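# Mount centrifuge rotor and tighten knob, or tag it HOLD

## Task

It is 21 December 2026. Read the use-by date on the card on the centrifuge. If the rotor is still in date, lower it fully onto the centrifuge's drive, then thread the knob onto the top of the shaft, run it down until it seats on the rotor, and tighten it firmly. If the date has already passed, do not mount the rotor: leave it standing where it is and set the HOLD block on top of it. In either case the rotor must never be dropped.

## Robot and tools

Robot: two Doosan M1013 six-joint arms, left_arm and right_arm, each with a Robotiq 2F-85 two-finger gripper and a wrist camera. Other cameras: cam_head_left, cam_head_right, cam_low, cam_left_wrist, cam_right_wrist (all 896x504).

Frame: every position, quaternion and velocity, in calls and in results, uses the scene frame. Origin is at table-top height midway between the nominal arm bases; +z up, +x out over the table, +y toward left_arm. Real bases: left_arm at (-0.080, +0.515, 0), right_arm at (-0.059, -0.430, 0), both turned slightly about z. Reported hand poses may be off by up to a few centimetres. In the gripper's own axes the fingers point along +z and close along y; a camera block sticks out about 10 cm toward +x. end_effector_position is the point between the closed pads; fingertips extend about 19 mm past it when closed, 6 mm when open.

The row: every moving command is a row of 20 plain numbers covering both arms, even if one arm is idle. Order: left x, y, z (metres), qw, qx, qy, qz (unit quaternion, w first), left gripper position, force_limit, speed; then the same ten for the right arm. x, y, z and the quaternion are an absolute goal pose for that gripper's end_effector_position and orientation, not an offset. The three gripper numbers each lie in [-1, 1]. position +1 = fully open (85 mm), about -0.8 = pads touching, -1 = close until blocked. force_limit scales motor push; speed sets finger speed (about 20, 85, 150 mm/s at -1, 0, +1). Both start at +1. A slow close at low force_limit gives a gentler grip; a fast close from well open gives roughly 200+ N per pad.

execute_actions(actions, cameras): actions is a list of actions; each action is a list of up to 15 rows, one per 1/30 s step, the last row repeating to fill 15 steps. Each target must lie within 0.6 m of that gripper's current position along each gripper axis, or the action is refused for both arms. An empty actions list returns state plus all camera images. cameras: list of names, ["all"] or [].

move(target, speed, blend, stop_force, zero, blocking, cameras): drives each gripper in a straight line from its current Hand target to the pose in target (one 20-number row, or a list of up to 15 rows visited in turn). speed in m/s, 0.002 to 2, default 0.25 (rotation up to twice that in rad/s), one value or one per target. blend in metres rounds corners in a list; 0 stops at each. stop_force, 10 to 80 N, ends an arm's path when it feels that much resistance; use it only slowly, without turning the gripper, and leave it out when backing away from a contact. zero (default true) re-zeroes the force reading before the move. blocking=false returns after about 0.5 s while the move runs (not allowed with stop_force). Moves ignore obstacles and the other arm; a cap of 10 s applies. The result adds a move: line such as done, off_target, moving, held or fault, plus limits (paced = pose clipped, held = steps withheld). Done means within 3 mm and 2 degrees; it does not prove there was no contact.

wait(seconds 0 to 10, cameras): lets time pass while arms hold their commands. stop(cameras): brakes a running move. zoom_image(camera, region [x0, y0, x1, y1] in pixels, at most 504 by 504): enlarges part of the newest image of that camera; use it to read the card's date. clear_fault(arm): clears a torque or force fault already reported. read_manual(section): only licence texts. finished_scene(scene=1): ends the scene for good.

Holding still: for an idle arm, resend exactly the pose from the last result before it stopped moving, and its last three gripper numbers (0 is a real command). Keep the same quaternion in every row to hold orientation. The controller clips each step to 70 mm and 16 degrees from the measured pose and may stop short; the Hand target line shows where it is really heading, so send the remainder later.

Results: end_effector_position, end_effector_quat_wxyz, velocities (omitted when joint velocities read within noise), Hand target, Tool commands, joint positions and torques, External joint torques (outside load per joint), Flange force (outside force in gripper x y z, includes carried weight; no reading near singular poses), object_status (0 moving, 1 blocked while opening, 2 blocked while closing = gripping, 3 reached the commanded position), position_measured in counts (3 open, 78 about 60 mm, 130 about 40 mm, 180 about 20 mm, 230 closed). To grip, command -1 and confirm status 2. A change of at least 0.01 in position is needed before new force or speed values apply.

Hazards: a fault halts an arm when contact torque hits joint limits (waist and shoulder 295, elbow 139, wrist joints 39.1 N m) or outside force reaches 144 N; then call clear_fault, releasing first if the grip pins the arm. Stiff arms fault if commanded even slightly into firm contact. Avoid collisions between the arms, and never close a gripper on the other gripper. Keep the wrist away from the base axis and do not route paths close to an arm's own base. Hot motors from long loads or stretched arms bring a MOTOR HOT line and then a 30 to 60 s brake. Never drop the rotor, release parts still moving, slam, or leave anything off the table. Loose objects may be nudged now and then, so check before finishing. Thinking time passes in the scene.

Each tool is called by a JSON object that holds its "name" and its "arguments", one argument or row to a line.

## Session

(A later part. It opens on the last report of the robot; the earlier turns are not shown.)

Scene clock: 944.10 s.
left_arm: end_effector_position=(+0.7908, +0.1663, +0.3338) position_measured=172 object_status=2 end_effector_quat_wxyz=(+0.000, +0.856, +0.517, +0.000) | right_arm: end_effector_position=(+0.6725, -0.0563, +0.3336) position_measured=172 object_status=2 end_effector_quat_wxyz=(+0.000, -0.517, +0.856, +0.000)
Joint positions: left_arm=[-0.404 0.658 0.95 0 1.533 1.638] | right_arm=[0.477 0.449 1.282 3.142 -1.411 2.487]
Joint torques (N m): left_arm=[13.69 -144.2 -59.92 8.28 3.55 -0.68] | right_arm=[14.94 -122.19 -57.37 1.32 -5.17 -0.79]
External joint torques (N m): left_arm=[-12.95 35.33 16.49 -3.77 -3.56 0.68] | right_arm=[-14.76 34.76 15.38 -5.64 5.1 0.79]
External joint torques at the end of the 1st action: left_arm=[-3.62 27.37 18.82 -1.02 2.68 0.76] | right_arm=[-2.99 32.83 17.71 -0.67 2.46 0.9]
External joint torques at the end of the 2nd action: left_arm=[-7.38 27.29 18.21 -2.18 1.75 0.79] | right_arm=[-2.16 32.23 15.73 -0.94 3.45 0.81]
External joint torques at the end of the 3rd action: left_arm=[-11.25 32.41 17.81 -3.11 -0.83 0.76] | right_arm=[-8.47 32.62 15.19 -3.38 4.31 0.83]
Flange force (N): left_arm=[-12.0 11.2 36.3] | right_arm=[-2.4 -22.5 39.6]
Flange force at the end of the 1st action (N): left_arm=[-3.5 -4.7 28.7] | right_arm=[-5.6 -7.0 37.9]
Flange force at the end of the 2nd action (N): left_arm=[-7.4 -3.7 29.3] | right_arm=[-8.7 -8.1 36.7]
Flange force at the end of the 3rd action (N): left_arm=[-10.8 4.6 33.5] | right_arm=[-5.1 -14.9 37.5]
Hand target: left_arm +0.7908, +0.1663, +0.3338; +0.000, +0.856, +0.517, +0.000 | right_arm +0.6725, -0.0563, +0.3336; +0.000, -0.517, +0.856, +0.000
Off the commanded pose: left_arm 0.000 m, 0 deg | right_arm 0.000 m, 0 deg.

{"name": "move", "arguments": {
  "target": [
    [0.791770,0.165547,0.3338,0,0.856267,0.516533,0,-1,1,-1,0.673494,-0.057085,0.3336,0,0.516533,-0.856267,0,-1,1,-1],
    [0.791770,0.165547,0.3321,0,0.856267,0.516533,0,-1,1,-1,0.673494,-0.057085,0.3319,0,0.516533,-0.856267,0,-1,1,-1]
  ],
  "speed": 0.005
}}

Scene clock: 957.70 s.
left_arm: end_effector_position=(+0.7918, +0.1655, +0.3321) position_measured=172 object_status=2 end_effector_quat_wxyz=(+0.000, +0.856, +0.517, +0.000) | right_arm: end_effector_position=(+0.6735, -0.0571, +0.3319) position_measured=172 object_status=2 end_effector_quat_wxyz=(+0.000, -0.517, +0.856, +0.000)
Joint positions: left_arm=[-0.405 0.661 0.949 0 1.532 1.638] | right_arm=[0.475 0.45 1.283 3.142 -1.408 2.485]
Joint torques (N m): left_arm=[4.59 -126.84 -58 5.59 -3.39 -0.76] | right_arm=[2.05 -112.13 -55.33 -3.94 -1.88 -0.82]
External joint torques (N m): left_arm=[-4.29 17.69 14.5 -1.09 3.38 0.76] | right_arm=[-1.82 23.56 12.76 -0.44 1.82 0.82]
Flange force (N): left_arm=[-4.6 -8.4 19.6] | right_arm=[-4.2 -4.5 27.4]
Hand target: left_arm +0.7918, +0.1655, +0.3321; +0.000, +0.856, +0.517, +0.000 | right_arm +0.6735, -0.0571, +0.3319; +0.000, -0.517, +0.856, +0.000
Off the commanded pose: left_arm 0.000 m, 0 deg | right_arm 0.000 m, 0 deg.
move: done

{"name": "move", "arguments": {
  "target": [0.785863,0.168490,0.3321,0,0.842452,0.538771,0,-1,1,-1,0.679401,-0.060028,0.3319,0,0.538771,-0.842452,0,-1,1,-1],
  "speed": 0.003
}}

Scene clock: 970.63 s.
left_arm: end_effector_position=(+0.7859, +0.1685, +0.3321) position_measured=172 object_status=2 end_effector_quat_wxyz=(+0.000, +0.842, +0.539, +0.000) | right_arm: end_effector_position=(+0.6794, -0.0600, +0.3319) position_measured=172 object_status=2 end_effector_quat_wxyz=(+0.000, -0.539, +0.842, +0.000)
Joint positions: left_arm=[-0.404 0.648 0.97 0 1.523 1.586] | right_arm=[0.469 0.457 1.273 3.142 -1.412 2.427]
Joint torques (N m): left_arm=[3.62 -125.06 -57.06 5.41 -3.05 -0.65] | right_arm=[1.84 -111.54 -55.69 -3.84 -1.23 -0.78]
External joint torques (N m): left_arm=[-3.03 17.49 13.82 -0.92 3.05 0.65] | right_arm=[-1.57 22.38 13.24 -0.53 1.17 0.78]
Flange force (N): left_arm=[-2.9 -6.9 19.0] | right_arm=[-2.0 -2.8 26.6]
Hand target: left_arm +0.7859, +0.1685, +0.3321; +0.000, +0.842, +0.539, +0.000 | right_arm +0.6794, -0.0600, +0.3319; +0.000, -0.539, +0.842, +0.000
Off the commanded pose: left_arm 0.000 m, 0 deg | right_arm 0.000 m, 0 deg.
move: done

{"name": "execute_actions", "arguments": {
  "actions": [
    [[0.786858,0.168021,0.3321,0,0.844795,0.535090,0,-1,1,-1,0.678406,-0.059559,0.3319,0,0.535090,-0.844795,0,-1,1,-1]],
    [[0.787849,0.167543,0.3321,0,0.847122,0.531398,0,-1,1,-1,0.677415,-0.059081,0.3319,0,0.531398,-0.847122,0,-1,1,-1]],
    [[0.788836,0.167057,0.3321,0,0.849432,0.527697,0,-1,1,-1,0.676428,-0.058595,0.3319,0,0.527697,-0.849432,0,-1,1,-1]],
    [[0.789818,0.166562,0.3321,0,0.851727,0.523986,0,-1,1,-1,0.675446,-0.058100,0.3319,0,0.523986,-0.851727,0,-1,1,-1]],
    [[0.790796,0.166059,0.3321,0,0.854008,0.520267,0,-1,1,-1,0.674468,-0.057597,0.3319,0,0.520267,-0.854008,0,-1,1,-1]]
  ]
}}

{"name": "execute_actions", "arguments": {
  "actions": [
    [[0.791770,0.165547,0.3321,0,0.856267,0.516533,0,-1,1,-1,0.673494,-0.057085,0.3319,0,0.516533,-0.856267,0,-1,1,-1]],
    [[0.792739,0.165027,0.3321,0,0.858512,0.512794,0,-1,1,-1,0.672525,-0.056565,0.3319,0,0.512794,-0.858512,0,-1,1,-1]],
    [[0.793704,0.164498,0.3321,0,0.860742,0.509041,0,-1,1,-1,0.671560,-0.056036,0.3319,0,0.509041,-0.860742,0,-1,1,-1]],
    [[0.794664,0.163961,0.3321,0,0.862955,0.505281,0,-1,1,-1,0.670600,-0.055499,0.3319,0,0.505281,-0.862955,0,-1,1,-1]],
    [[0.795619,0.163415,0.3321,0,0.865151,0.501511,0,-1,1,-1,0.669645,-0.054953,0.3319,0,0.501511,-0.865151,0,-1,1,-1]]
  ]
}}

Scene clock: 988.17 s.
left_arm: end_effector_position=(+0.7908, +0.1661, +0.3321) position_measured=172 object_status=2 end_effector_quat_wxyz=(+0.000, +0.854, +0.520, +0.000) | right_arm: end_effector_position=(+0.6745, -0.0576, +0.3319) position_measured=172 object_status=2 end_effector_quat_wxyz=(+0.000, -0.520, +0.854, +0.000)
Joint positions: left_arm=[-0.404 0.658 0.952 0 1.531 1.629] | right_arm=[0.474 0.451 1.281 3.142 -1.409 2.476]
Joint torques (N m): left_arm=[6.99 -128.01 -57.74 6.41 -2.4 -0.78] | right_arm=[1.49 -115.96 -56.25 -4.16 -3.17 -0.81]
External joint torques (N m): left_arm=[-6.12 19.9 14.57 -1.91 2.4 0.78] | right_arm=[-1.31 28.43 14.26 -0.16 3.1 0.81]
External joint torques at the end of the 1st action: left_arm=[-6.91 15.7 13.32 -1.66 3.41 0.73] | right_arm=[2.1 23.35 11.46 0.75 2.5 0.81]
External joint torques at the end of the 2nd action: left_arm=[-8.12 18.27 14.05 -2.29 2.92 0.69] | right_arm=[1.53 22.91 11.59 0.5 2.51 0.66]
External joint torques at the end of the 3rd action: left_arm=[-6.48 19.04 14.36 -1.9 2.6 0.69] | right_arm=[-0.35 25.32 12.97 0.04 2.48 0.75]
External joint torques at the end of the 4th action: left_arm=[-7.28 18.58 14.14 -2.05 2.57 0.7] | right_arm=[0.38 26.96 13.12 0.02 2.96 0.78]
Flange force (N): left_arm=[-6.2 -5.5 21.6] | right_arm=[-7.3 -6.0 33.0]
Flange force at the end of the 1st action (N): left_arm=[-7.4 -7.9 17.4] | right_arm=[-8.9 -2.1 26.6]
Flange force at the end of the 2nd action (N): left_arm=[-8.6 -5.9 19.6] | right_arm=[-7.5 -2.2 26.7]
Flange force at the end of the 3rd action (N): left_arm=[-6.8 -6.0 20.8] | right_arm=[-6.7 -4.3 29.3]
Flange force at the end of the 4th action (N): left_arm=[-7.6 -6.3 20.4] | right_arm=[-8.9 -4.7 30.8]
Hand target: left_arm +0.7908, +0.1661, +0.3321; +0.000, +0.854, +0.520, +0.000 | right_arm +0.6745, -0.0576, +0.3319; +0.000, -0.520, +0.854, +0.000
Off the commanded pose: left_arm 0.000 m, 0 deg | right_arm 0.000 m, 0 deg.

Scene clock: 990.87 s.
left_arm: end_effector_position=(+0.7956, +0.1634, +0.3321) position_measured=172 object_status=2 end_effector_quat_wxyz=(+0.000, +0.865, +0.502, +0.000) | right_arm: end_effector_position=(+0.6696, -0.0550, +0.3319) position_measured=172 object_status=2 end_effector_quat_wxyz=(+0.000, -0.502, +0.865, +0.000)
Joint positions: left_arm=[-0.405 0.669 0.934 0 1.538 1.672] | right_arm=[0.48 0.446 1.289 3.142 -1.406 2.525]
Joint torques (N m): left_arm=[7.85 -128.6 -57.37 6.54 -2.36 -0.8] | right_arm=[0.29 -119.72 -56.54 -4.21 -4.28 -0.86]
External joint torques (N m): left_arm=[-7.25 18.76 13.97 -2.04 2.35 0.8] | right_arm=[-0.09 32.21 14.31 -0.13 4.22 0.86]
External joint torques at the end of the 1st action: left_arm=[-7.87 19.29 14.06 -2.14 2.23 0.73] | right_arm=[-1.17 28.94 13.64 -0.1 3.69 0.8]
External joint torques at the end of the 2nd action: left_arm=[-6.84 19.95 14.31 -1.89 2.2 0.75] | right_arm=[-0.41 31.45 14.62 -0.21 3.95 0.79]
External joint torques at the end of the 3rd action: left_arm=[-7.82 19.14 13.94 -1.95 2.22 0.74] | right_arm=[-0.65 31.35 14.52 -0.12 4.15 0.81]
External joint torques at the end of the 4th action: left_arm=[-7.39 18.99 14 -1.98 2.3 0.78] | right_arm=[0.12 31.92 14.61 -0.13 4.17 0.81]
Flange force (N): left_arm=[-7.7 -5.7 20.6] | right_arm=[-12.9 -7.3 36.0]
Flange force at the end of the 1st action (N): left_arm=[-8.3 -4.8 21.0] | right_arm=[-9.2 -6.6 33.3]
Flange force at the end of the 2nd action (N): left_arm=[-7.2 -4.5 21.5] | right_arm=[-11.1 -6.7 35.8]
Flange force at the end of the 3rd action (N): left_arm=[-8.3 -4.8 20.8] | right_arm=[-10.9 -6.8 36.0]
Flange force at the end of the 4th action (N): left_arm=[-7.8 -5.3 20.7] | right_arm=[-12.0 -6.5 36.3]
Hand target: left_arm +0.7956, +0.1634, +0.3321; +0.000, +0.865, +0.502, +0.000 | right_arm +0.6696, -0.0550, +0.3319; +0.000, -0.502, +0.865, +0.000
Off the commanded pose: left_arm 0.000 m, 0 deg | right_arm 0.000 m, 0 deg.

{"name": "execute_actions", "arguments": {
  "actions": [
    [[0.796569,0.162862,0.3319,0,0.867331,0.497733,0,-1,1,-1,0.668695,-0.054400,0.3317,0,0.497733,-0.867331,0,-1,1,-1]],
    [[0.797515,0.162300,0.3319,0,0.869495,0.493942,0,-1,1,-1,0.667749,-0.053838,0.3317,0,0.493942,-0.869495,0,-1,1,-1]],
    [[0.798455,0.161729,0.3319,0,0.871642,0.490144,0,-1,1,-1,0.666809,-0.053267,0.3317,0,0.490144,-0.871642,0,-1,1,-1]],
    [[0.799391,0.161151,0.3319,0,0.873772,0.486335,0,-1,1,-1,0.665873,-0.052689,0.3317,0,0.486335,-0.873772,0,-1,1,-1]],
    [[0.800322,0.160564,0.3319,0,0.875886,0.482519,0,-1,1,-1,0.664942,-0.052102,0.3317,0,0.482519,-0.875886,0,-1,1,-1]]
  ]
}}

{"name": "execute_actions", "arguments": {
  "actions": [
    [[0.801247,0.159969,0.3319,0,0.877983,0.478692,0,-1,1,-1,0.664017,-0.051507,0.3317,0,0.478692,-0.877983,0,-1,1,-1]],
    [[0.802167,0.159367,0.3319,0,0.880063,0.474857,0,-1,1,-1,0.663097,-0.050905,0.3317,0,0.474857,-0.880063,0,-1,1,-1]],
    [[0.803082,0.158756,0.3319,0,0.882127,0.471012,0,-1,1,-1,0.662182,-0.050294,0.3317,0,0.471012,-0.882127,0,-1,1,-1]],
    [[0.803991,0.158137,0.3319,0,0.884174,0.467159,0,-1,1,-1,0.661273,-0.049675,0.3317,0,0.467159,-0.884174,0,-1,1,-1]],
    [[0.804895,0.157510,0.3319,0,0.886204,0.463296,0,-1,1,-1,0.660369,-0.049048,0.3317,0,0.463296,-0.886204,0,-1,1,-1]]
  ]
}}

Scene clock: 1014.93 s.
left_arm: end_effector_position=(+0.8003, +0.1606, +0.3319) position_measured=172 object_status=2 end_effector_quat_wxyz=(+0.000, +0.876, +0.483, +0.000) | right_arm: end_effector_position=(+0.6649, -0.0521, +0.3317) position_measured=172 object_status=2 end_effector_quat_wxyz=(+0.000, -0.483, +0.876, +0.000)
Joint positions: left_arm=[-0.406 0.68 0.916 0 1.545 1.715] | right_arm=[0.485 0.442 1.296 3.142 -1.404 2.574]
Joint torques (N m): left_arm=[9.61 -119.75 -52.22 7.05 -3 -0.9] | right_arm=[1.95 -111.31 -52.07 -3.86 -4.08 -0.91]
External joint torques (N m): left_arm=[-9.58 9.05 8.71 -2.56 2.98 0.9] | right_arm=[-1.73 24.27 9.89 -0.47 4.01 0.91]
External joint torques at the end of the 1st action: left_arm=[-8.64 10.13 9.76 -2.5 2.95 0.82] | right_arm=[-0.46 24.11 10.53 -0.23 3.85 0.96]
External joint torques at the end of the 2nd action: left_arm=[-8.82 10.36 9.71 -2.29 3.14 0.84] | right_arm=[-0.51 23.71 10.26 -0.03 3.76 0.87]
External joint torques at the end of the 3rd action: left_arm=[-8.6 8.86 8.9 -2.29 3.1 0.86] | right_arm=[-0.6 24.97 10.15 -0.19 3.75 0.91]
External joint torques at the end of the 4th action: left_arm=[-9.35 10.03 8.99 -2.5 2.85 0.86] | right_arm=[-0.76 23.4 9.94 -0.6 3.89 0.87]
Flange force (N): left_arm=[-10.4 -6.0 10.1] | right_arm=[-10.5 -7.2 27.4]
Flange force at the end of the 1st action (N): left_arm=[-9.8 -7.4 11.9] | right_arm=[-9.8 -5.0 27.9]
Flange force at the end of the 2nd action (N): left_arm=[-9.8 -6.5 11.5] | right_arm=[-9.8 -5.2 27.3]
Flange force at the end of the 3rd action (N): left_arm=[-9.6 -6.9 10.1] | right_arm=[-11.8 -6.4 27.5]
Flange force at the end of the 4th action (N): left_arm=[-10.0 -5.2 10.8] | right_arm=[-9.8 -5.5 27.0]
Hand target: left_arm +0.8003, +0.1606, +0.3319; +0.000, +0.876, +0.483, +0.000 | right_arm +0.6649, -0.0521, +0.3317; +0.000, -0.483, +0.876, +0.000
Off the commanded pose: left_arm 0.000 m, 0 deg | right_arm 0.000 m, 0 deg.

Scene clock: 1017.63 s.
left_arm: end_effector_position=(+0.8049, +0.1575, +0.3319) position_measured=172 object_status=2 end_effector_quat_wxyz=(+0.000, +0.886, +0.463, +0.000) | right_arm: end_effector_position=(+0.6604, -0.0490, +0.3317) position_measured=172 object_status=2 end_effector_quat_wxyz=(+0.000, -0.463, +0.886, +0.000)
Joint positions: left_arm=[-0.407 0.691 0.897 0 1.553 1.758] | right_arm=[0.491 0.437 1.303 3.142 -1.402 2.623]
Joint torques (N m): left_arm=[10.27 -119.24 -52.03 7.18 -3.27 -0.95] | right_arm=[2.84 -111.81 -51.66 -3.76 -4.64 -0.95]
External joint torques (N m): left_arm=[-9.43 7.6 8.52 -2.66 3.25 0.95] | right_arm=[-2.59 25.35 9.55 -0.56 4.57 0.95]
External joint torques at the end of the 1st action: left_arm=[-9.38 9.83 8.93 -2.59 3.05 0.88] | right_arm=[-1.71 24.84 9.87 -0.59 4.07 1]
External joint torques at the end of the 2nd action: left_arm=[-9.31 9.09 8.82 -2.67 3.06 0.88] | right_arm=[-2.02 25.06 9.85 -0.55 4.23 1]
External joint torques at the end of the 3rd action: left_arm=[-9.39 7.81 8.65 -2.67 3.07 0.93] | right_arm=[-1.81 25.13 9.65 -0.56 4.36 0.97]
External joint torques at the end of the 4th action: left_arm=[-9.65 8.97 8.7 -2.66 3.21 0.96] | right_arm=[-1.76 25.02 9.74 -0.67 4.45 0.95]
Flange force (N): left_arm=[-10.9 -7.7 9.3] | right_arm=[-12.3 -8.6 28.2]
Flange force at the end of the 1st action (N): left_arm=[-10.2 -4.7 10.4] | right_arm=[-11.7 -7.1 27.6]
Flange force at the end of the 2nd action (N): left_arm=[-10.4 -5.9 10.1] | right_arm=[-11.8 -7.6 27.9]
Flange force at the end of the 3rd action (N): left_arm=[-10.9 -7.9 9.8] | right_arm=[-12.4 -7.6 27.9]
Flange force at the end of the 4th action (N): left_arm=[-10.6 -5.5 9.7] | right_arm=[-12.0 -7.3 28.1]
Hand target: left_arm +0.8049, +0.1575, +0.3319; +0.000, +0.886, +0.463, +0.000 | right_arm +0.6604, -0.0490, +0.3317; +0.000, -0.463, +0.886, +0.000
Off the commanded pose: left_arm 0.000 m, 0 deg | right_arm 0.000 m, 0 deg.

{"name": "move", "arguments": {
  "target": [
    [0.804895,0.157510,0.3450,0,0.886204,0.463296,0,-1,1,-1,0.660369,-0.049048,0.3448,0,0.463296,-0.886204,0,-1,1,-1],
    [0.798455,0.161729,0.3450,0,0.871642,0.490144,0,-1,1,-1,0.666809,-0.053267,0.3448,0,0.490144,-0.871642,0,-1,1,-1],
    [0.791770,0.165547,0.3450,0,0.856267,0.516533,0,-1,1,-1,0.673494,-0.057085,0.3448,0,0.516533,-0.856267,0,-1,1,-1]
  ],
  "speed": 0.02,
  "blend": [0.002, 0.004, 0]
}}

Scene clock: 1047.27 s.
left_arm: end_effector_position=(+0.7918, +0.1655, +0.3450) position_measured=172 object_status=2 end_effector_quat_wxyz=(+0.000, +0.856, +0.517, +0.000) | right_arm: end_effector_position=(+0.6735, -0.0571, +0.3448) position_measured=172 object_status=2 end_effector_quat_wxyz=(+0.000, -0.517, +0.856, +0.000)
Joint positions: left_arm=[-0.405 0.66 0.927 0 1.555 1.638] | right_arm=[0.475 0.447 1.264 3.142 -1.43 2.485]
Joint torques (N m): left_arm=[3.32 -134.78 -61.79 5.44 -2.5 -0.75] | right_arm=[3.28 -121.18 -60.22 -3.5 -2.6 -0.94]
External joint torques (N m): left_arm=[-3.12 26.01 18.43 -0.95 2.49 0.75] | right_arm=[-3.09 33.96 18.04 -0.83 2.54 0.94]
Flange force (N): left_arm=[-3.2 -6.4 28.4] | right_arm=[-6.6 -7.8 38.6]
Hand target: left_arm +0.7918, +0.1655, +0.3450; +0.000, +0.856, +0.517, +0.000 | right_arm +0.6735, -0.0571, +0.3448; +0.000, -0.517, +0.856, +0.000
Off the commanded pose: left_arm 0.000 m, 0 deg | right_arm 0.000 m, 0 deg.
move: done

{"name": "execute_actions", "arguments": {
  "actions": [
    [[0.792300,0.165265,0.3450,0,0.856267,0.516533,0,-1,1,-1,0.674024,-0.057367,0.3448,0,0.516533,-0.856267,0,-1,1,-1]],
    [[0.792829,0.164984,0.3450,0,0.856267,0.516533,0,-1,1,-1,0.674553,-0.057648,0.3448,0,0.516533,-0.856267,0,-1,1,-1]],
    [[0.793359,0.164702,0.3450,0,0.856267,0.516533,0,-1,1,-1,0.675083,-0.057930,0.3448,0,0.516533,-0.856267,0,-1,1,-1]]
  ]
}}

Scene clock: 1051.83 s.
left_arm: end_effector_position=(+0.7933, +0.1647, +0.3450) position_measured=172 object_status=2 end_effector_quat_wxyz=(+0.000, +0.856, +0.517, +0.000) | right_arm: end_effector_position=(+0.6751, -0.0579, +0.3448) position_measured=172 object_status=2 end_effector_quat_wxyz=(+0.000, -0.517, +0.856, +0.000)
Joint positions: left_arm=[-0.405 0.664 0.921 0 1.557 1.638] | right_arm=[0.474 0.449 1.262 3.142 -1.431 2.484]
Joint torques (N m): left_arm=[6.37 -130.97 -72.76 6.48 -13.41 -0.73] | right_arm=[-16.98 -113.46 -68.96 -10.69 5.28 -0.85]
External joint torques (N m): left_arm=[-5.96 21.91 29.39 -1.98 13.4 0.73] | right_arm=[17.22 25.69 26.6 6.35 -5.33 0.85]
External joint torques at the end of the 1st action: left_arm=[-5.68 26.62 19.17 -1.77 3.15 0.75] | right_arm=[-0.91 32.99 17.51 -0.07 2.72 0.89]
External joint torques at the end of the 2nd action: left_arm=[-8.01 26.56 23.32 -2.2 6.86 0.71] | right_arm=[4.88 30 19.94 2.25 -0.16 0.8]
Flange force (N): left_arm=[-9.4 -36.7 28.1] | right_arm=[2.0 28.3 35.8]
Flange force at the end of the 1st action (N): left_arm=[-6.0 -6.6 28.5] | right_arm=[-7.8 -5.5 37.9]
Flange force at the end of the 2nd action (N): left_arm=[-9.4 -15.6 29.2] | right_arm=[-4.8 5.0 35.8]
Hand target: left_arm +0.7934, +0.1647, +0.3450; +0.000, +0.856, +0.517, +0.000 | right_arm +0.6751, -0.0579, +0.3448; +0.000, -0.517, +0.856, +0.000
Off the commanded pose: left_arm 0.000 m, 0 deg | right_arm 0.000 m, 0 deg.

{"name": "move", "arguments": {
  "target": [
    [0.791770,0.165547,0.3450,0,0.856267,0.516533,0,-1,1,-1,0.673494,-0.057085,0.3448,0,0.516533,-0.856267,0,-1,1,-1],
    [0.791770,0.165547,0.5600,0,0.856267,0.516533,0,-1,1,-1,0.673494,-0.057085,0.5598,0,0.516533,-0.856267,0,-1,1,-1]
  ],
  "speed": [0.02, 0.06],
  "cameras": ["cam_head_left", "cam_head_right", "cam_low"]
}}

Scene clock: 1080.37 s.
left_arm: end_effector_position=(+0.7918, +0.1655, +0.5600) position_measured=172 object_status=2 end_effector_quat_wxyz=(+0.000, +0.856, +0.517, +0.000) | right_arm: end_effector_position=(+0.6735, -0.0571, +0.5598) position_measured=172 object_status=2 end_effector_quat_wxyz=(+0.000, -0.517, +0.856, +0.000)
Joint positions: left_arm=[-0.405 0.808 0.264 0 2.07 1.638] | right_arm=[0.475 0.471 0.841 3.142 -1.83 2.485]
Joint torques (N m): left_arm=[-3.56 -140.24 -52.33 3.23 -2.49 -0.85] | right_arm=[7 -120.88 -61.55 -1.75 -0.99 -0.94]
External joint torques (N m): left_arm=[4.31 24.69 14.06 0.74 2.48 0.85] | right_arm=[-6.8 32.37 20.36 -2.48 0.93 0.94]
Flange force (N): left_arm=[0.0 0.0 0.0] | right_arm=[2.8 -6.8 38.9]
Hand target: left_arm +0.7918, +0.1655, +0.5600; +0.000, +0.856, +0.517, +0.000 | right_arm +0.6735, -0.0571, +0.5598; +0.000, -0.517, +0.856, +0.000
Off the commanded pose: left_arm 0.000 m, 0 deg | right_arm 0.000 m, 0 deg.
move: done
Images, in order (width x height): cam_head_left 896x504, cam_head_right 896x504, cam_low 896x504.

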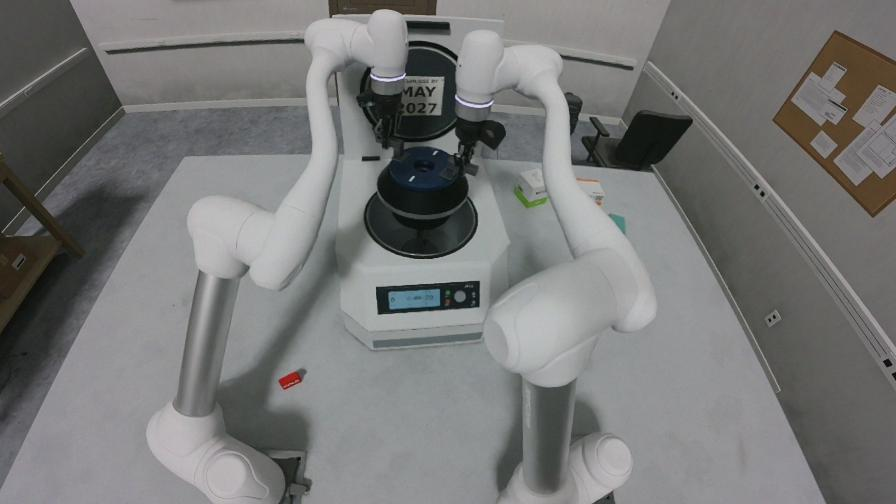

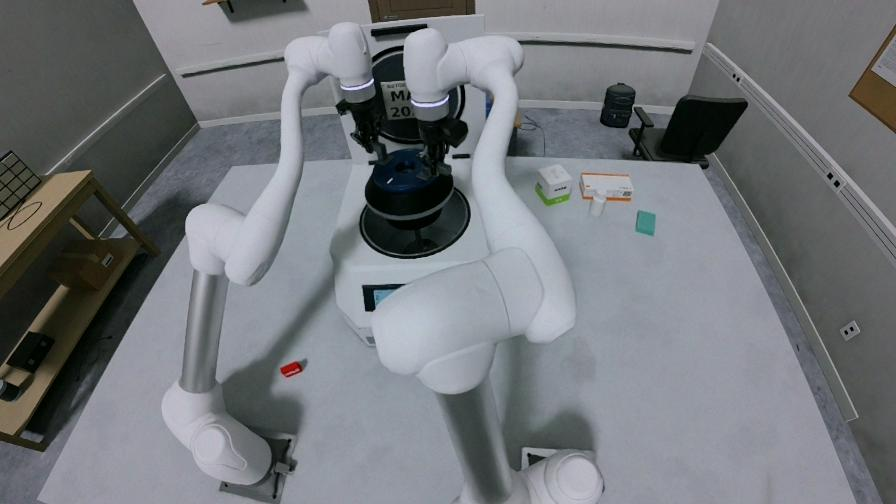

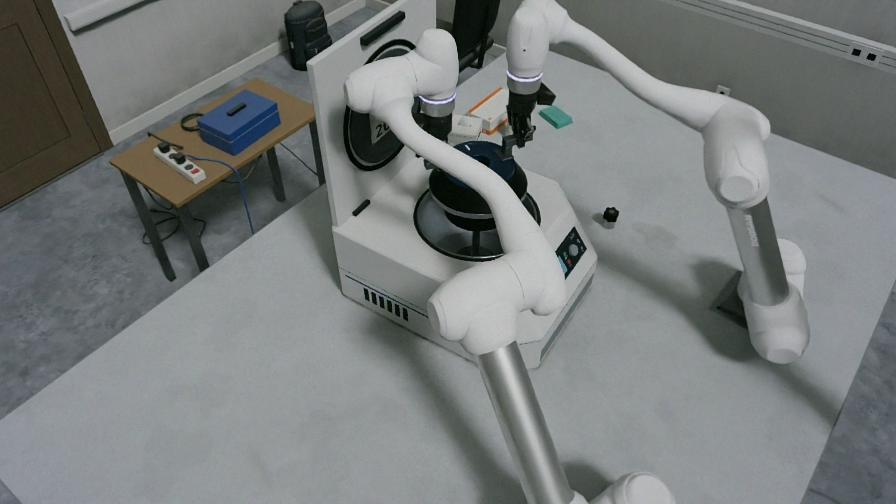

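{"name": "zoom_image", "arguments": {
  "camera": "cam_low",
  "region": [400, 130, 560, 270]
}}

{"name": "zoom_image", "arguments": {
  "camera": "cam_head_right",
  "region": [345, 135, 485, 265]
}}

{"name": "zoom_image", "arguments": {
  "camera": "cam_head_left",
  "region": [350, 135, 490, 265]
}}

Scaled by 3.150.

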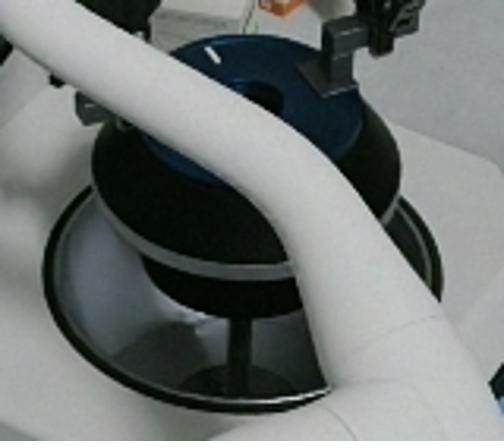

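Scaled by 3.600.

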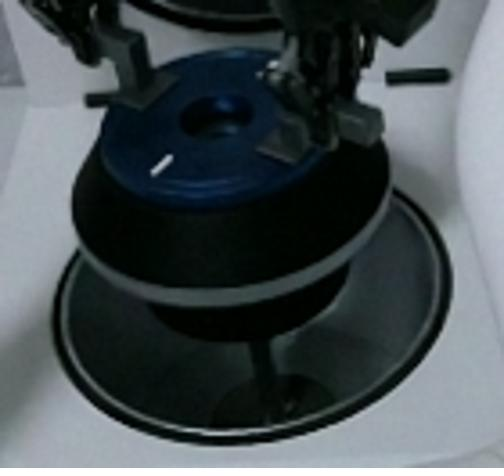

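Scaled by 3.600.

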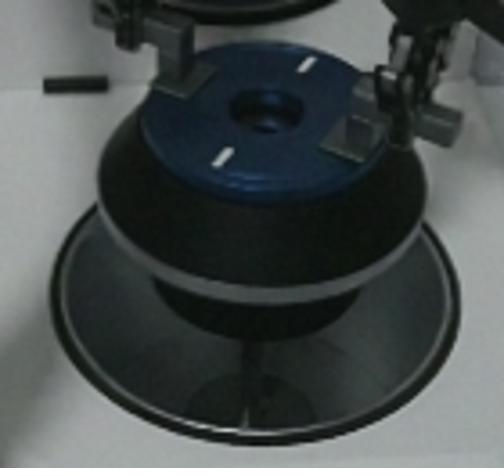

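{"name": "move", "arguments": {
  "target": [0.697970,-0.011053,0.5600,0,0.856267,0.516533,0,-1,1,-1,0.579694,-0.233685,0.5598,0,0.516533,-0.856267,0,-1,1,-1],
  "speed": 0.12,
  "cameras": ["cam_left_wrist", "cam_head_left", "cam_head_right", "cam_low"]
}}

Scene clock: 1086.77 s.
left_arm: end_effector_position=(+0.6980, -0.0110, +0.5600) position_measured=172 object_status=2 end_effector_quat_wxyz=(+0.000, +0.856, +0.517, +0.000) | right_arm: end_effector_position=(+0.5798, -0.2336, +0.5598) position_measured=172 object_status=2 end_effector_quat_wxyz=(+0.000, -0.517, +0.856, +0.000)
Joint positions: left_arm=[-0.618 0.808 0.264 0 2.07 1.424] | right_arm=[0.293 0.187 1.228 3.142 -1.726 2.303]
Joint torques (N m): left_arm=[0.04 -139.18 -51.6 4.27 -1.73 -0.56] | right_arm=[2.51 -89.9 -62.91 -3.03 -1.37 -0.67]
External joint torques (N m): left_arm=[-0.11 24.82 13.8 -0.36 1.74 0.56] | right_arm=[-2.44 28.53 20.63 -1.32 1.32 0.67]
Flange force (N): left_arm=[0.0 0.0 0.0] | right_arm=[-2.0 -5.8 38.9]
Hand target: left_arm +0.6980, -0.0111, +0.5600; +0.000, +0.856, +0.517, +0.000 | right_arm +0.5797, -0.2337, +0.5598; +0.000, -0.517, +0.856, +0.000
Off the commanded pose: left_arm 0.000 m, 0 deg | right_arm 0.000 m, 0 deg.
move: done
Images, in order (width x height): cam_head_left 896x504, cam_head_right 896x504, cam_low 896x504, cam_left_wrist 896x504.

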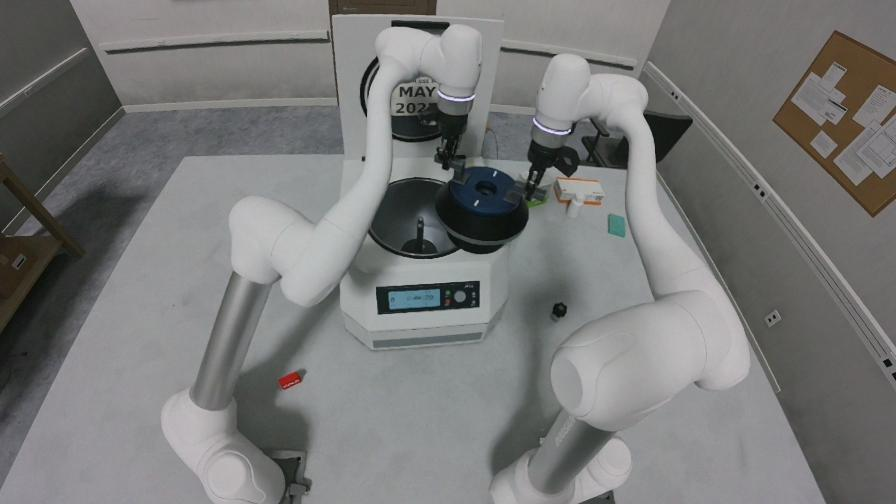

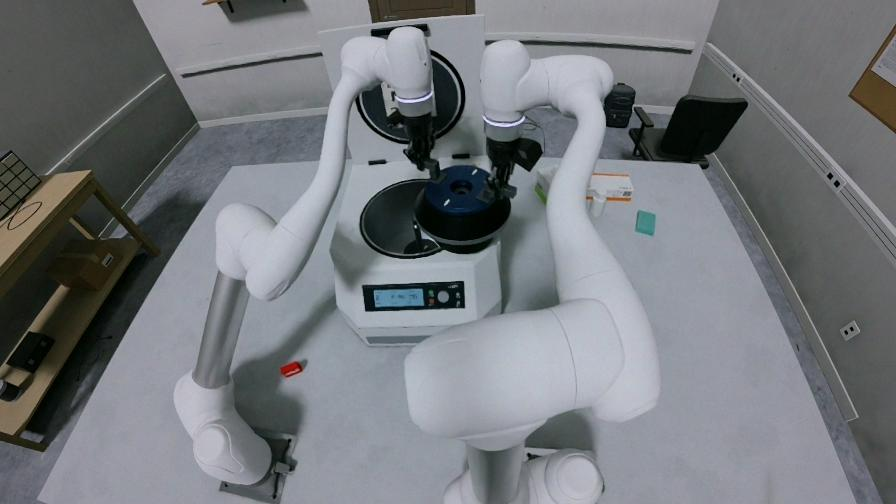

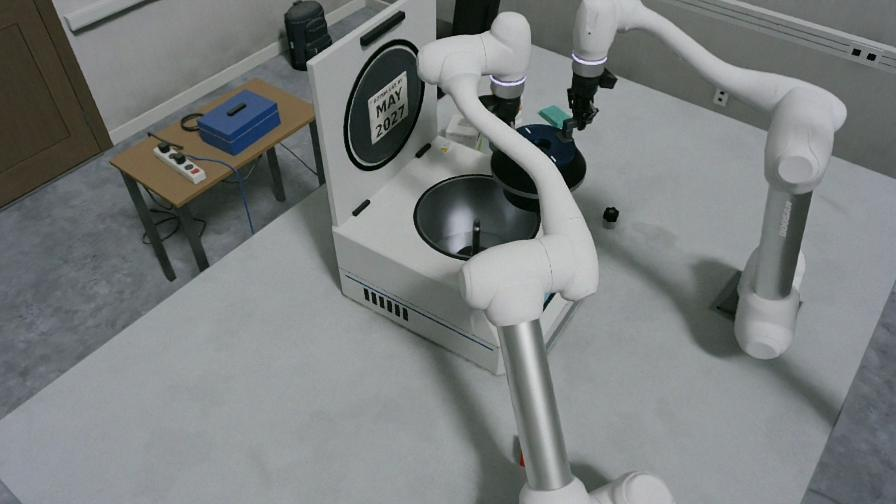

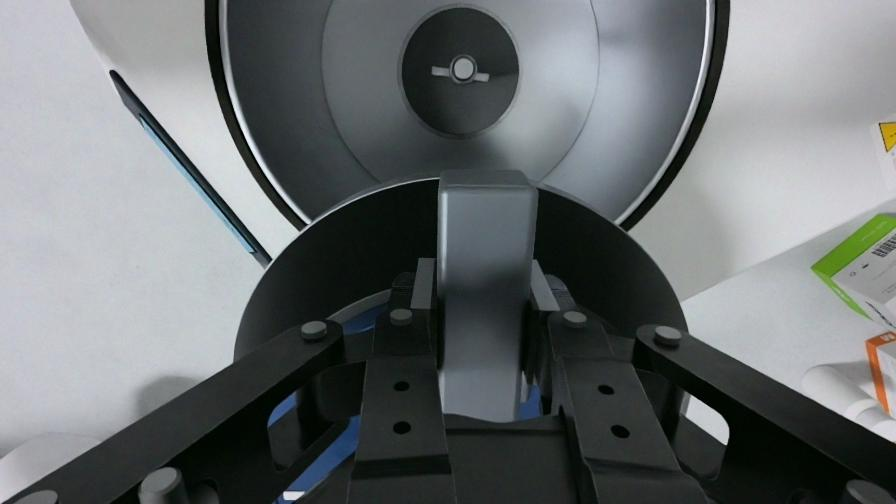

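{"name": "zoom_image", "arguments": {
  "camera": "cam_left_wrist",
  "region": [396, 10, 526, 140]
}}

{"name": "zoom_image", "arguments": {
  "camera": "cam_left_wrist",
  "region": [426, 45, 496, 95]
}}

Scaled by 3.877.

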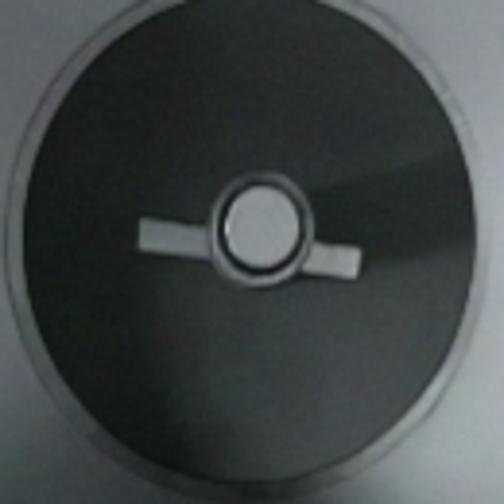

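Scaled by 7.200.

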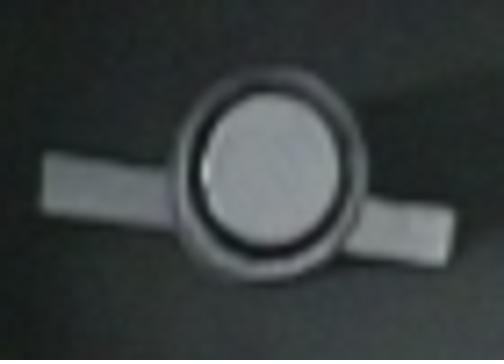

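{"name": "move", "arguments": {
  "target": [
    [0.791770,0.165547,0.5600,0,0.856267,0.516533,0,-1,1,-1,0.673494,-0.057085,0.5598,0,0.516533,-0.856267,0,-1,1,-1],
    [0.791770,0.165547,0.5200,0,0.856267,0.516533,0,-1,1,-1,0.673494,-0.057085,0.5198,0,0.516533,-0.856267,0,-1,1,-1],
    [0.791770,0.165547,0.4700,0,0.856267,0.516533,0,-1,1,-1,0.673494,-0.057085,0.4698,0,0.516533,-0.856267,0,-1,1,-1]
  ],
  "speed": [0.12, 0.06, 0.03]
}}

Scene clock: 1136.47 s.
left_arm: end_effector_position=(+0.7918, +0.1655, +0.4700) position_measured=172 object_status=2 end_effector_quat_wxyz=(+0.000, +0.856, +0.517, +0.000) | right_arm: end_effector_position=(+0.6735, -0.0571, +0.4698) position_measured=172 object_status=2 end_effector_quat_wxyz=(+0.000, -0.517, +0.856, +0.000)
Joint positions: left_arm=[-0.405 0.69 0.65 0 1.802 1.638] | right_arm=[0.475 0.44 1.05 3.142 -1.651 2.485]
Joint torques (N m): left_arm=[3.54 -135.87 -59.41 5.36 -2.55 -0.77] | right_arm=[3.38 -120.61 -61.59 -3.25 -2.67 -0.88]
External joint torques (N m): left_arm=[-2.85 26.19 17.31 -0.99 2.54 0.77] | right_arm=[-3.1 32.11 18.57 -1.18 2.59 0.88]
Flange force (N): left_arm=[-2.7 -4.6 28.3] | right_arm=[-3.6 -5.9 37.5]
Hand target: left_arm +0.7918, +0.1655, +0.4700; +0.000, +0.856, +0.517, +0.000 | right_arm +0.6735, -0.0571, +0.4698; +0.000, -0.517, +0.856, +0.000
Off the commanded pose: left_arm 0.000 m, 0 deg | right_arm 0.000 m, 0 deg.
move: done

{"name": "move", "arguments": {
  "target": [0.791770,0.165547,0.3480,0,0.856267,0.516533,0,-1,1,-1,0.673494,-0.057085,0.3478,0,0.516533,-0.856267,0,-1,1,-1],
  "speed": 0.05
}}

{"name": "move", "arguments": {
  "target": [0.791770,0.165547,0.3320,0,0.856267,0.516533,0,-1,1,-1,0.673494,-0.057085,0.3318,0,0.516533,-0.856267,0,-1,1,-1],
  "speed": 0.004,
  "stop_force": 15
}}

Scene clock: 1144.97 s.
left_arm: end_effector_position=(+0.7918, +0.1655, +0.3480) position_measured=172 object_status=2 end_effector_quat_wxyz=(+0.000, +0.856, +0.517, +0.000) | right_arm: end_effector_position=(+0.6735, -0.0571, +0.3478) position_measured=172 object_status=2 end_effector_quat_wxyz=(+0.000, -0.517, +0.856, +0.000)
Joint positions: left_arm=[-0.405 0.66 0.922 0 1.56 1.638] | right_arm=[0.475 0.446 1.26 3.142 -1.435 2.485]
Joint torques (N m): left_arm=[6.69 -135.63 -61.91 6.21 -2.47 -0.74] | right_arm=[1.03 -120.83 -59.12 -4.1 -3.3 -0.87]
External joint torques (N m): left_arm=[-6.47 27.07 18.53 -1.71 2.46 0.74] | right_arm=[-0.81 33.01 16.82 -0.25 3.22 0.87]
Flange force (N): left_arm=[-6.6 -4.4 28.7] | right_arm=[-9.0 -6.2 37.7]
Hand target: left_arm +0.7918, +0.1655, +0.3480; +0.000, +0.856, +0.517, +0.000 | right_arm +0.6735, -0.0571, +0.3478; +0.000, -0.517, +0.856, +0.000
Off the commanded pose: left_arm 0.000 m, 0 deg | right_arm 0.000 m, 0 deg.
move: done

Scene clock: 1148.40 s.
left_arm: end_effector_position=(+0.7918, +0.1655, +0.3367) position_measured=172 object_status=2 end_effector_quat_wxyz=(+0.000, +0.856, +0.517, +0.000) | right_arm: end_effector_position=(+0.6735, -0.0571, +0.3367) position_measured=172 object_status=2 end_effector_quat_wxyz=(+0.000, -0.517, +0.856, +0.000)
Joint positions: left_arm=[-0.405 0.66 0.941 0 1.54 1.638] | right_arm=[0.475 0.449 1.276 3.142 -1.416 2.485]
Joint torques (N m): left_arm=[4.67 -112.94 -50.16 5.64 -3.9 -0.79] | right_arm=[-1.02 -101.74 -47.02 -4.98 -2.52 -0.88]
External joint torques (N m): left_arm=[-4.61 4.23 6.78 -1.15 3.89 0.79] | right_arm=[1.29 13.02 4.48 0.6 2.45 0.88]
Flange force (N): left_arm=[-5.0 -8.7 4.9] | right_arm=[-8.6 -2.9 13.9]
Hand target: left_arm +0.7918, +0.1655, +0.3367; +0.000, +0.856, +0.517, +0.000 | right_arm +0.6735, -0.0571, +0.3367; +0.000, -0.517, +0.856, +0.000
Off the commanded pose: left_arm 0.005 m, 0 deg | right_arm 0.005 m, 0 deg.
move: contact (left_arm, right_arm)

{"name": "move", "arguments": {
  "target": [
    [0.791770,0.165547,0.3400,0,0.856267,0.516533,0,-1,1,-1,0.673494,-0.057085,0.3398,0,0.516533,-0.856267,0,-1,1,-1],
    [0.798455,0.161729,0.3400,0,0.871642,0.490144,0,-1,1,-1,0.666809,-0.053267,0.3398,0,0.490144,-0.871642,0,-1,1,-1],
    [0.804534,0.157762,0.3400,0,0.885395,0.464843,0,-1,1,-1,0.660730,-0.049300,0.3398,0,0.464843,-0.885395,0,-1,1,-1]
  ],
  "speed": 0.02,
  "blend": [0, 0.004, 0]
}}

{"name": "move", "arguments": {
  "target": [0.804534,0.157762,0.3316,0,0.885395,0.464843,0,-1,1,-1,0.660730,-0.049300,0.3314,0,0.464843,-0.885395,0,-1,1,-1],
  "speed": 0.004,
  "stop_force": 15
}}

Scene clock: 1159.67 s.
left_arm: end_effector_position=(+0.8045, +0.1577, +0.3400) position_measured=172 object_status=2 end_effector_quat_wxyz=(+0.000, +0.885, +0.465, +0.000) | right_arm: end_effector_position=(+0.6607, -0.0493, +0.3398) position_measured=172 object_status=2 end_effector_quat_wxyz=(+0.000, -0.465, +0.885, +0.000)
Joint positions: left_arm=[-0.407 0.69 0.884 0 1.567 1.754] | right_arm=[0.491 0.435 1.291 3.142 -1.415 2.619]
Joint torques (N m): left_arm=[10 -137.7 -62.6 7.16 -3.4 -0.98] | right_arm=[1.86 -119.75 -57.49 -3.99 -4.5 -1.06]
External joint torques (N m): left_arm=[-8.94 25.93 19.1 -2.62 3.4 0.98] | right_arm=[-1.63 32.81 15.09 -0.36 4.43 1.06]
Flange force (N): left_arm=[-10.1 -7.2 28.1] | right_arm=[-12.1 -7.1 37.5]
Hand target: left_arm +0.8045, +0.1578, +0.3400; +0.000, +0.885, +0.465, +0.000 | right_arm +0.6607, -0.0493, +0.3398; +0.000, -0.465, +0.885, +0.000
Off the commanded pose: left_arm 0.000 m, 0 deg | right_arm 0.000 m, 0 deg.
move: done

Scene clock: 1162.33 s.
left_arm: end_effector_position=(+0.8046, +0.1578, +0.3319) position_measured=172 object_status=2 end_effector_quat_wxyz=(+0.000, +0.885, +0.465, +0.000) | right_arm: end_effector_position=(+0.6607, -0.0493, +0.3318) position_measured=172 object_status=2 end_effector_quat_wxyz=(+0.000, -0.465, +0.885, +0.000)
Joint positions: left_arm=[-0.407 0.69 0.899 0 1.552 1.754] | right_arm=[0.491 0.438 1.302 3.142 -1.402 2.619]
Joint torques (N m): left_arm=[10.24 -116.53 -52.64 7.35 -5.39 -0.94] | right_arm=[0.62 -101.28 -48.05 -4.42 -2.2 -1.1]
External joint torques (N m): left_arm=[-10.24 4.77 9.17 -2.86 5.38 0.94] | right_arm=[-0.36 13.98 5.69 0.08 2.13 1.1]
Flange force (N): left_arm=[-12.8 -12.5 6.5] | right_arm=[-7.1 -2.7 15.5]
Hand target: left_arm +0.8046, +0.1578, +0.3319; +0.000, +0.885, +0.465, +0.000 | right_arm +0.6607, -0.0493, +0.3318; +0.000, -0.465, +0.885, +0.000
Off the commanded pose: left_arm 0.000 m, 0 deg | right_arm 0.000 m, 0 deg.
move: contact (left_arm, right_arm)

{"name": "move", "arguments": {
  "target": [
    [0.804534,0.157762,0.3322,0,0.885395,0.464843,0,-1,1,-1,0.660730,-0.049300,0.3321,0,0.464843,-0.885395,0,-1,1,-1],
    [0.795237,0.163635,0.3322,0,0.864275,0.503020,0,-1,1,-1,0.670027,-0.055173,0.3321,0,0.503020,-0.864275,0,-1,1,-1],
    [0.785464,0.168675,0.3322,0,0.841511,0.540240,0,-1,1,-1,0.679800,-0.060213,0.3321,0,0.540240,-0.841511,0,-1,1,-1],
    [0.775288,0.172844,0.3322,0,0.817145,0.576432,0,-1,1,-1,0.689976,-0.064382,0.3321,0,0.576432,-0.817145,0,-1,1,-1],
    [0.764788,0.176110,0.3322,0,0.791224,0.611527,0,-1,1,-1,0.700476,-0.067648,0.3321,0,0.611527,-0.791224,0,-1,1,-1],
    [0.754044,0.178449,0.3322,0,0.763796,0.645458,0,-1,1,-1,0.711220,-0.069987,0.3321,0,0.645458,-0.763796,0,-1,1,-1],
    [0.743136,0.179843,0.3322,0,0.734915,0.678160,0,-1,1,-1,0.722128,-0.071381,0.3321,0,0.678160,-0.734915,0,-1,1,-1]
  ],
  "speed": 0.1,
  "blend": [0, 0.004, 0.004, 0.004, 0.004, 0.004, 0]
}}

Scene clock: 1238.77 s.
left_arm: end_effector_position=(+0.7431, +0.1798, +0.3322) position_measured=172 object_status=2 end_effector_quat_wxyz=(+0.000, +0.735, +0.678, +0.000) | right_arm: end_effector_position=(+0.7221, -0.0714, +0.3321) position_measured=172 object_status=2 end_effector_quat_wxyz=(+0.000, +0.678, -0.735, +0.000)
Joint positions: left_arm=[-0.412 0.566 1.104 0 1.472 1.225] | right_arm=[0.437 0.514 1.186 3.142 -1.442 2.042]
Joint torques (N m): left_arm=[4.65 -127.02 -58.96 5.82 -0.21 -0.09] | right_arm=[-3.93 -127.22 -61.69 -5.34 -1.48 -0.17]
External joint torques (N m): left_arm=[-4.97 27.17 15.96 -1.39 0.23 0.09] | right_arm=[4.2 32.85 19.15 0.95 1.44 0.17]
Flange force (N): left_arm=[-6.2 1.3 28.6] | right_arm=[-6.5 -1.3 37.7]
Hand target: left_arm +0.7431, +0.1798, +0.3322; +0.000, +0.735, +0.678, +0.000 | right_arm +0.7221, -0.0714, +0.3321; +0.000, +0.678, -0.735, +0.000
Off the commanded pose: left_arm 0.000 m, 0 deg | right_arm 0.000 m, 0 deg.
move: done

{"name": "move", "arguments": {
  "target": [
    [0.732148,0.180280,0.3321,0,0.704634,0.709571,0,-1,1,-1,0.733116,-0.071818,0.3320,0,0.709571,-0.704634,0,-1,1,-1],
    [0.721164,0.179758,0.3320,0,0.673013,0.739631,0,-1,1,-1,0.744100,-0.071296,0.3319,0,0.739631,-0.673013,0,-1,1,-1],
    [0.710267,0.178281,0.3320,0,0.640110,0.768284,0,-1,1,-1,0.754997,-0.069819,0.3319,0,0.768284,-0.640110,0,-1,1,-1],
    [0.699541,0.175860,0.3320,0,0.605988,0.795473,0,-1,1,-1,0.765723,-0.067398,0.3319,0,0.795473,-0.605988,0,-1,1,-1],
    [0.689066,0.172513,0.3320,0,0.570714,0.821149,0,-1,1,-1,0.776198,-0.064051,0.3319,0,0.821149,-0.570714,0,-1,1,-1],
    [0.678923,0.168266,0.3320,0,0.534352,0.845262,0,-1,1,-1,0.786341,-0.059804,0.3319,0,0.845262,-0.534352,0,-1,1,-1]
  ],
  "speed": 0.1,
  "blend": [0.004, 0.004, 0.004, 0.004, 0.004, 0]
}}

Scene clock: 1245.77 s.
left_arm: end_effector_position=(+0.6789, +0.1682, +0.3320) position_measured=172 object_status=2 end_effector_quat_wxyz=(+0.000, +0.534, +0.845, +0.000) | right_arm: end_effector_position=(+0.7863, -0.0598, +0.3319) position_measured=172 object_status=2 end_effector_quat_wxyz=(+0.000, +0.845, -0.534, +0.000)
Joint positions: left_arm=[-0.456 0.471 1.251 0 1.419 0.657] | right_arm=[0.422 0.628 1.003 3.142 -1.51 1.503]
Joint torques (N m): left_arm=[13.8 -118.95 -48.17 9.05 7.15 0.74] | right_arm=[-21.97 -116.09 -54.98 -10.22 2.84 0.56]
External joint torques (N m): left_arm=[-14.08 28.58 5.68 -4.69 -7.09 -0.74] | right_arm=[22.21 11.62 12.18 5.8 -2.83 -0.56]
Flange force (N): left_arm=[-31.9 3.7 27.3] | right_arm=[-23.8 11.2 16.0]
Hand target: left_arm +0.6789, +0.1683, +0.3320; +0.000, +0.534, +0.845, +0.000 | right_arm +0.7863, -0.0598, +0.3319; +0.000, +0.845, -0.534, +0.000
Off the commanded pose: left_arm 0.000 m, 0 deg | right_arm 0.000 m, 0 deg.
move: done

{"name": "move", "arguments": {
  "target": [0.679093,0.167903,0.3314,0,0.534352,0.845262,0,-1,1,-1,0.785721,-0.059651,0.3316,0,0.845262,-0.534352,0,-1,1,-1],
  "speed": 0.004
}}

Scene clock: 1251.07 s.
left_arm: end_effector_position=(+0.6791, +0.1680, +0.3315) position_measured=172 object_status=2 end_effector_quat_wxyz=(+0.000, +0.534, +0.845, +0.000) | right_arm: end_effector_position=(+0.7857, -0.0597, +0.3316) position_measured=172 object_status=2 end_effector_quat_wxyz=(+0.000, +0.845, -0.534, +0.000)
Joint positions: left_arm=[-0.457 0.472 1.251 0 1.418 0.657] | right_arm=[0.422 0.627 1.005 3.142 -1.509 1.504]
Joint torques (N m): left_arm=[2.62 -96.13 -45.24 5.32 -0.29 0.34] | right_arm=[-7.18 -104.2 -46.19 -5.97 2.17 0.31]
External joint torques (N m): left_arm=[-2.47 4.95 2.4 -0.9 0.35 -0.34] | right_arm=[7.43 -0.05 3.49 1.55 -2.17 -0.31]
Flange force (N): left_arm=[-4.0 -1.1 4.1] | right_arm=[-8.0 7.9 1.8]
Hand target: left_arm +0.6791, +0.1679, +0.3314; +0.000, +0.534, +0.845, +0.000 | right_arm +0.7857, -0.0597, +0.3316; +0.000, +0.845, -0.534, +0.000
Off the commanded pose: left_arm 0.000 m, 0 deg | right_arm 0.000 m, 0 deg.
move: done

{"name": "move", "arguments": {
  "target": [
    [0.679093,0.167903,0.3314,0,0.534352,0.845262,0,-1,1,-1,0.785721,-0.059651,0.3316,0,0.845262,-0.534352,0,1,1,-1],
    [0.679093,0.167903,0.3314,0,0.534352,0.845262,0,-1,1,-1,0.785721,-0.059651,0.5600,0,0.845262,-0.534352,0,1,1,-1]
  ],
  "speed": [0.05, 0.15],
  "cameras": ["cam_head_left", "cam_head_right", "cam_low", "cam_right_wrist"]
}}

Scene clock: 1261.57 s.
left_arm: end_effector_position=(+0.6791, +0.1679, +0.3314) position_measured=172 object_status=2 end_effector_quat_wxyz=(+0.000, +0.534, +0.845, +0.000) | right_arm: end_effector_position=(+0.7857, -0.0596, +0.5600) position_measured=3 object_status=3 end_effector_quat_wxyz=(+0.000, +0.845, -0.534, +0.000)
Joint positions: left_arm=[-0.457 0.472 1.251 0 1.418 0.657] | right_arm=[0.422 0.733 0.404 3.142 -2.005 1.504]
Joint torques (N m): left_arm=[-4.31 -93.61 -45.01 2.91 -1.03 0.14] | right_arm=[-0.02 -109.77 -39.67 -3.63 0.01 0.09]
External joint torques (N m): left_arm=[4.56 2.79 2.5 1.47 1.09 -0.14] | right_arm=[0.31 0.06 0.59 -0.41 -0.01 -0.09]
Flange force (N): left_arm=[3.8 3.7 2.4] | right_arm=[0.0 0.0 0.0]
Hand target: left_arm +0.6791, +0.1679, +0.3314; +0.000, +0.534, +0.845, +0.000 | right_arm +0.7857, -0.0597, +0.5600; +0.000, +0.845, -0.534, +0.000
Off the commanded pose: left_arm 0.000 m, 0 deg | right_arm 0.000 m, 0 deg.
move: done
Images, in order (width x height): cam_head_left 896x504, cam_head_right 896x504, cam_low 896x504, cam_right_wrist 896x504.

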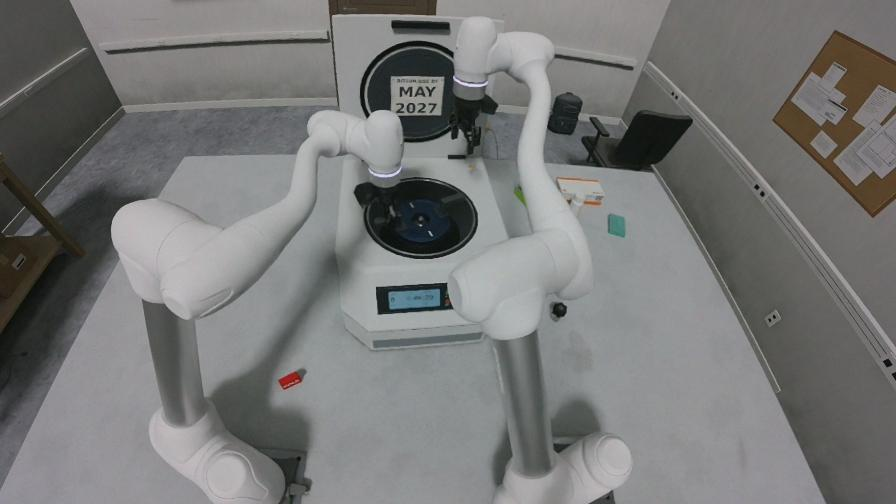

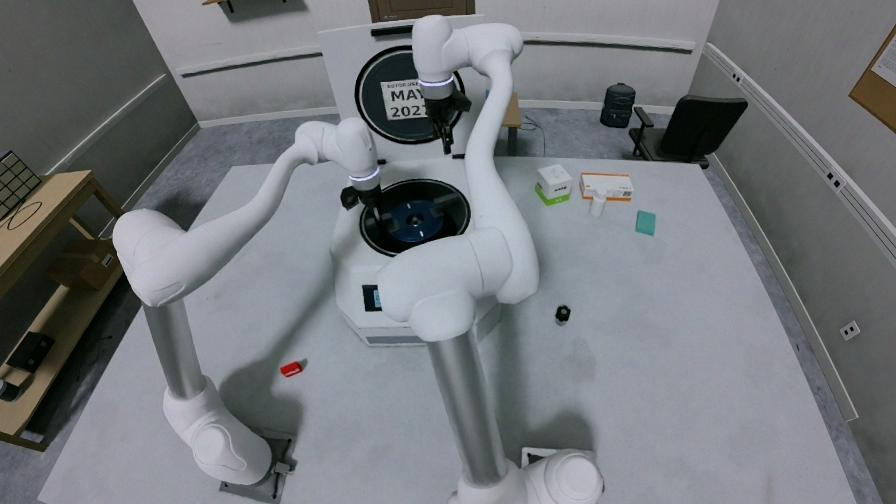

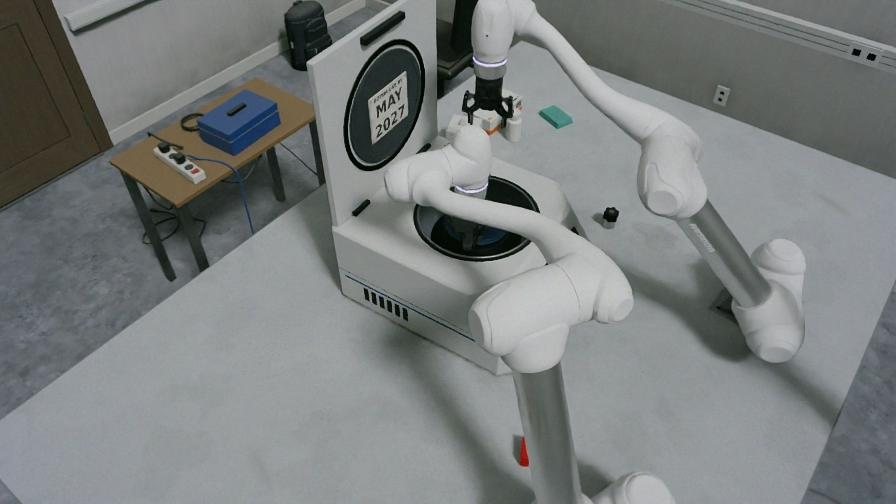

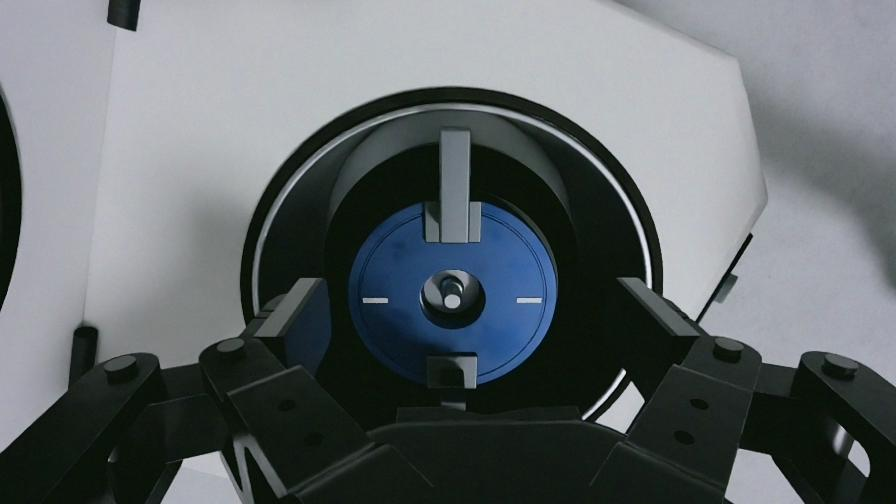

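{"name": "zoom_image", "arguments": {
  "camera": "cam_right_wrist",
  "region": [402, 248, 502, 348]
}}

Scaled by 5.040.

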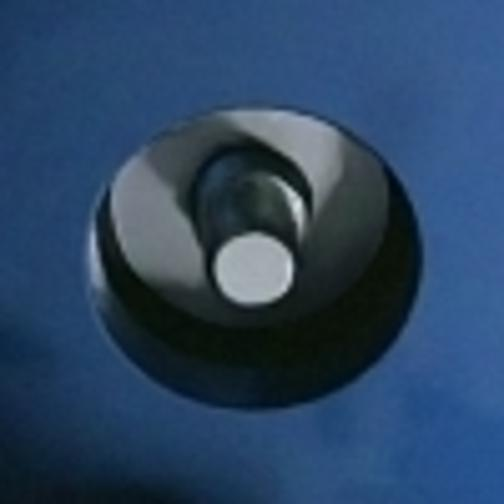

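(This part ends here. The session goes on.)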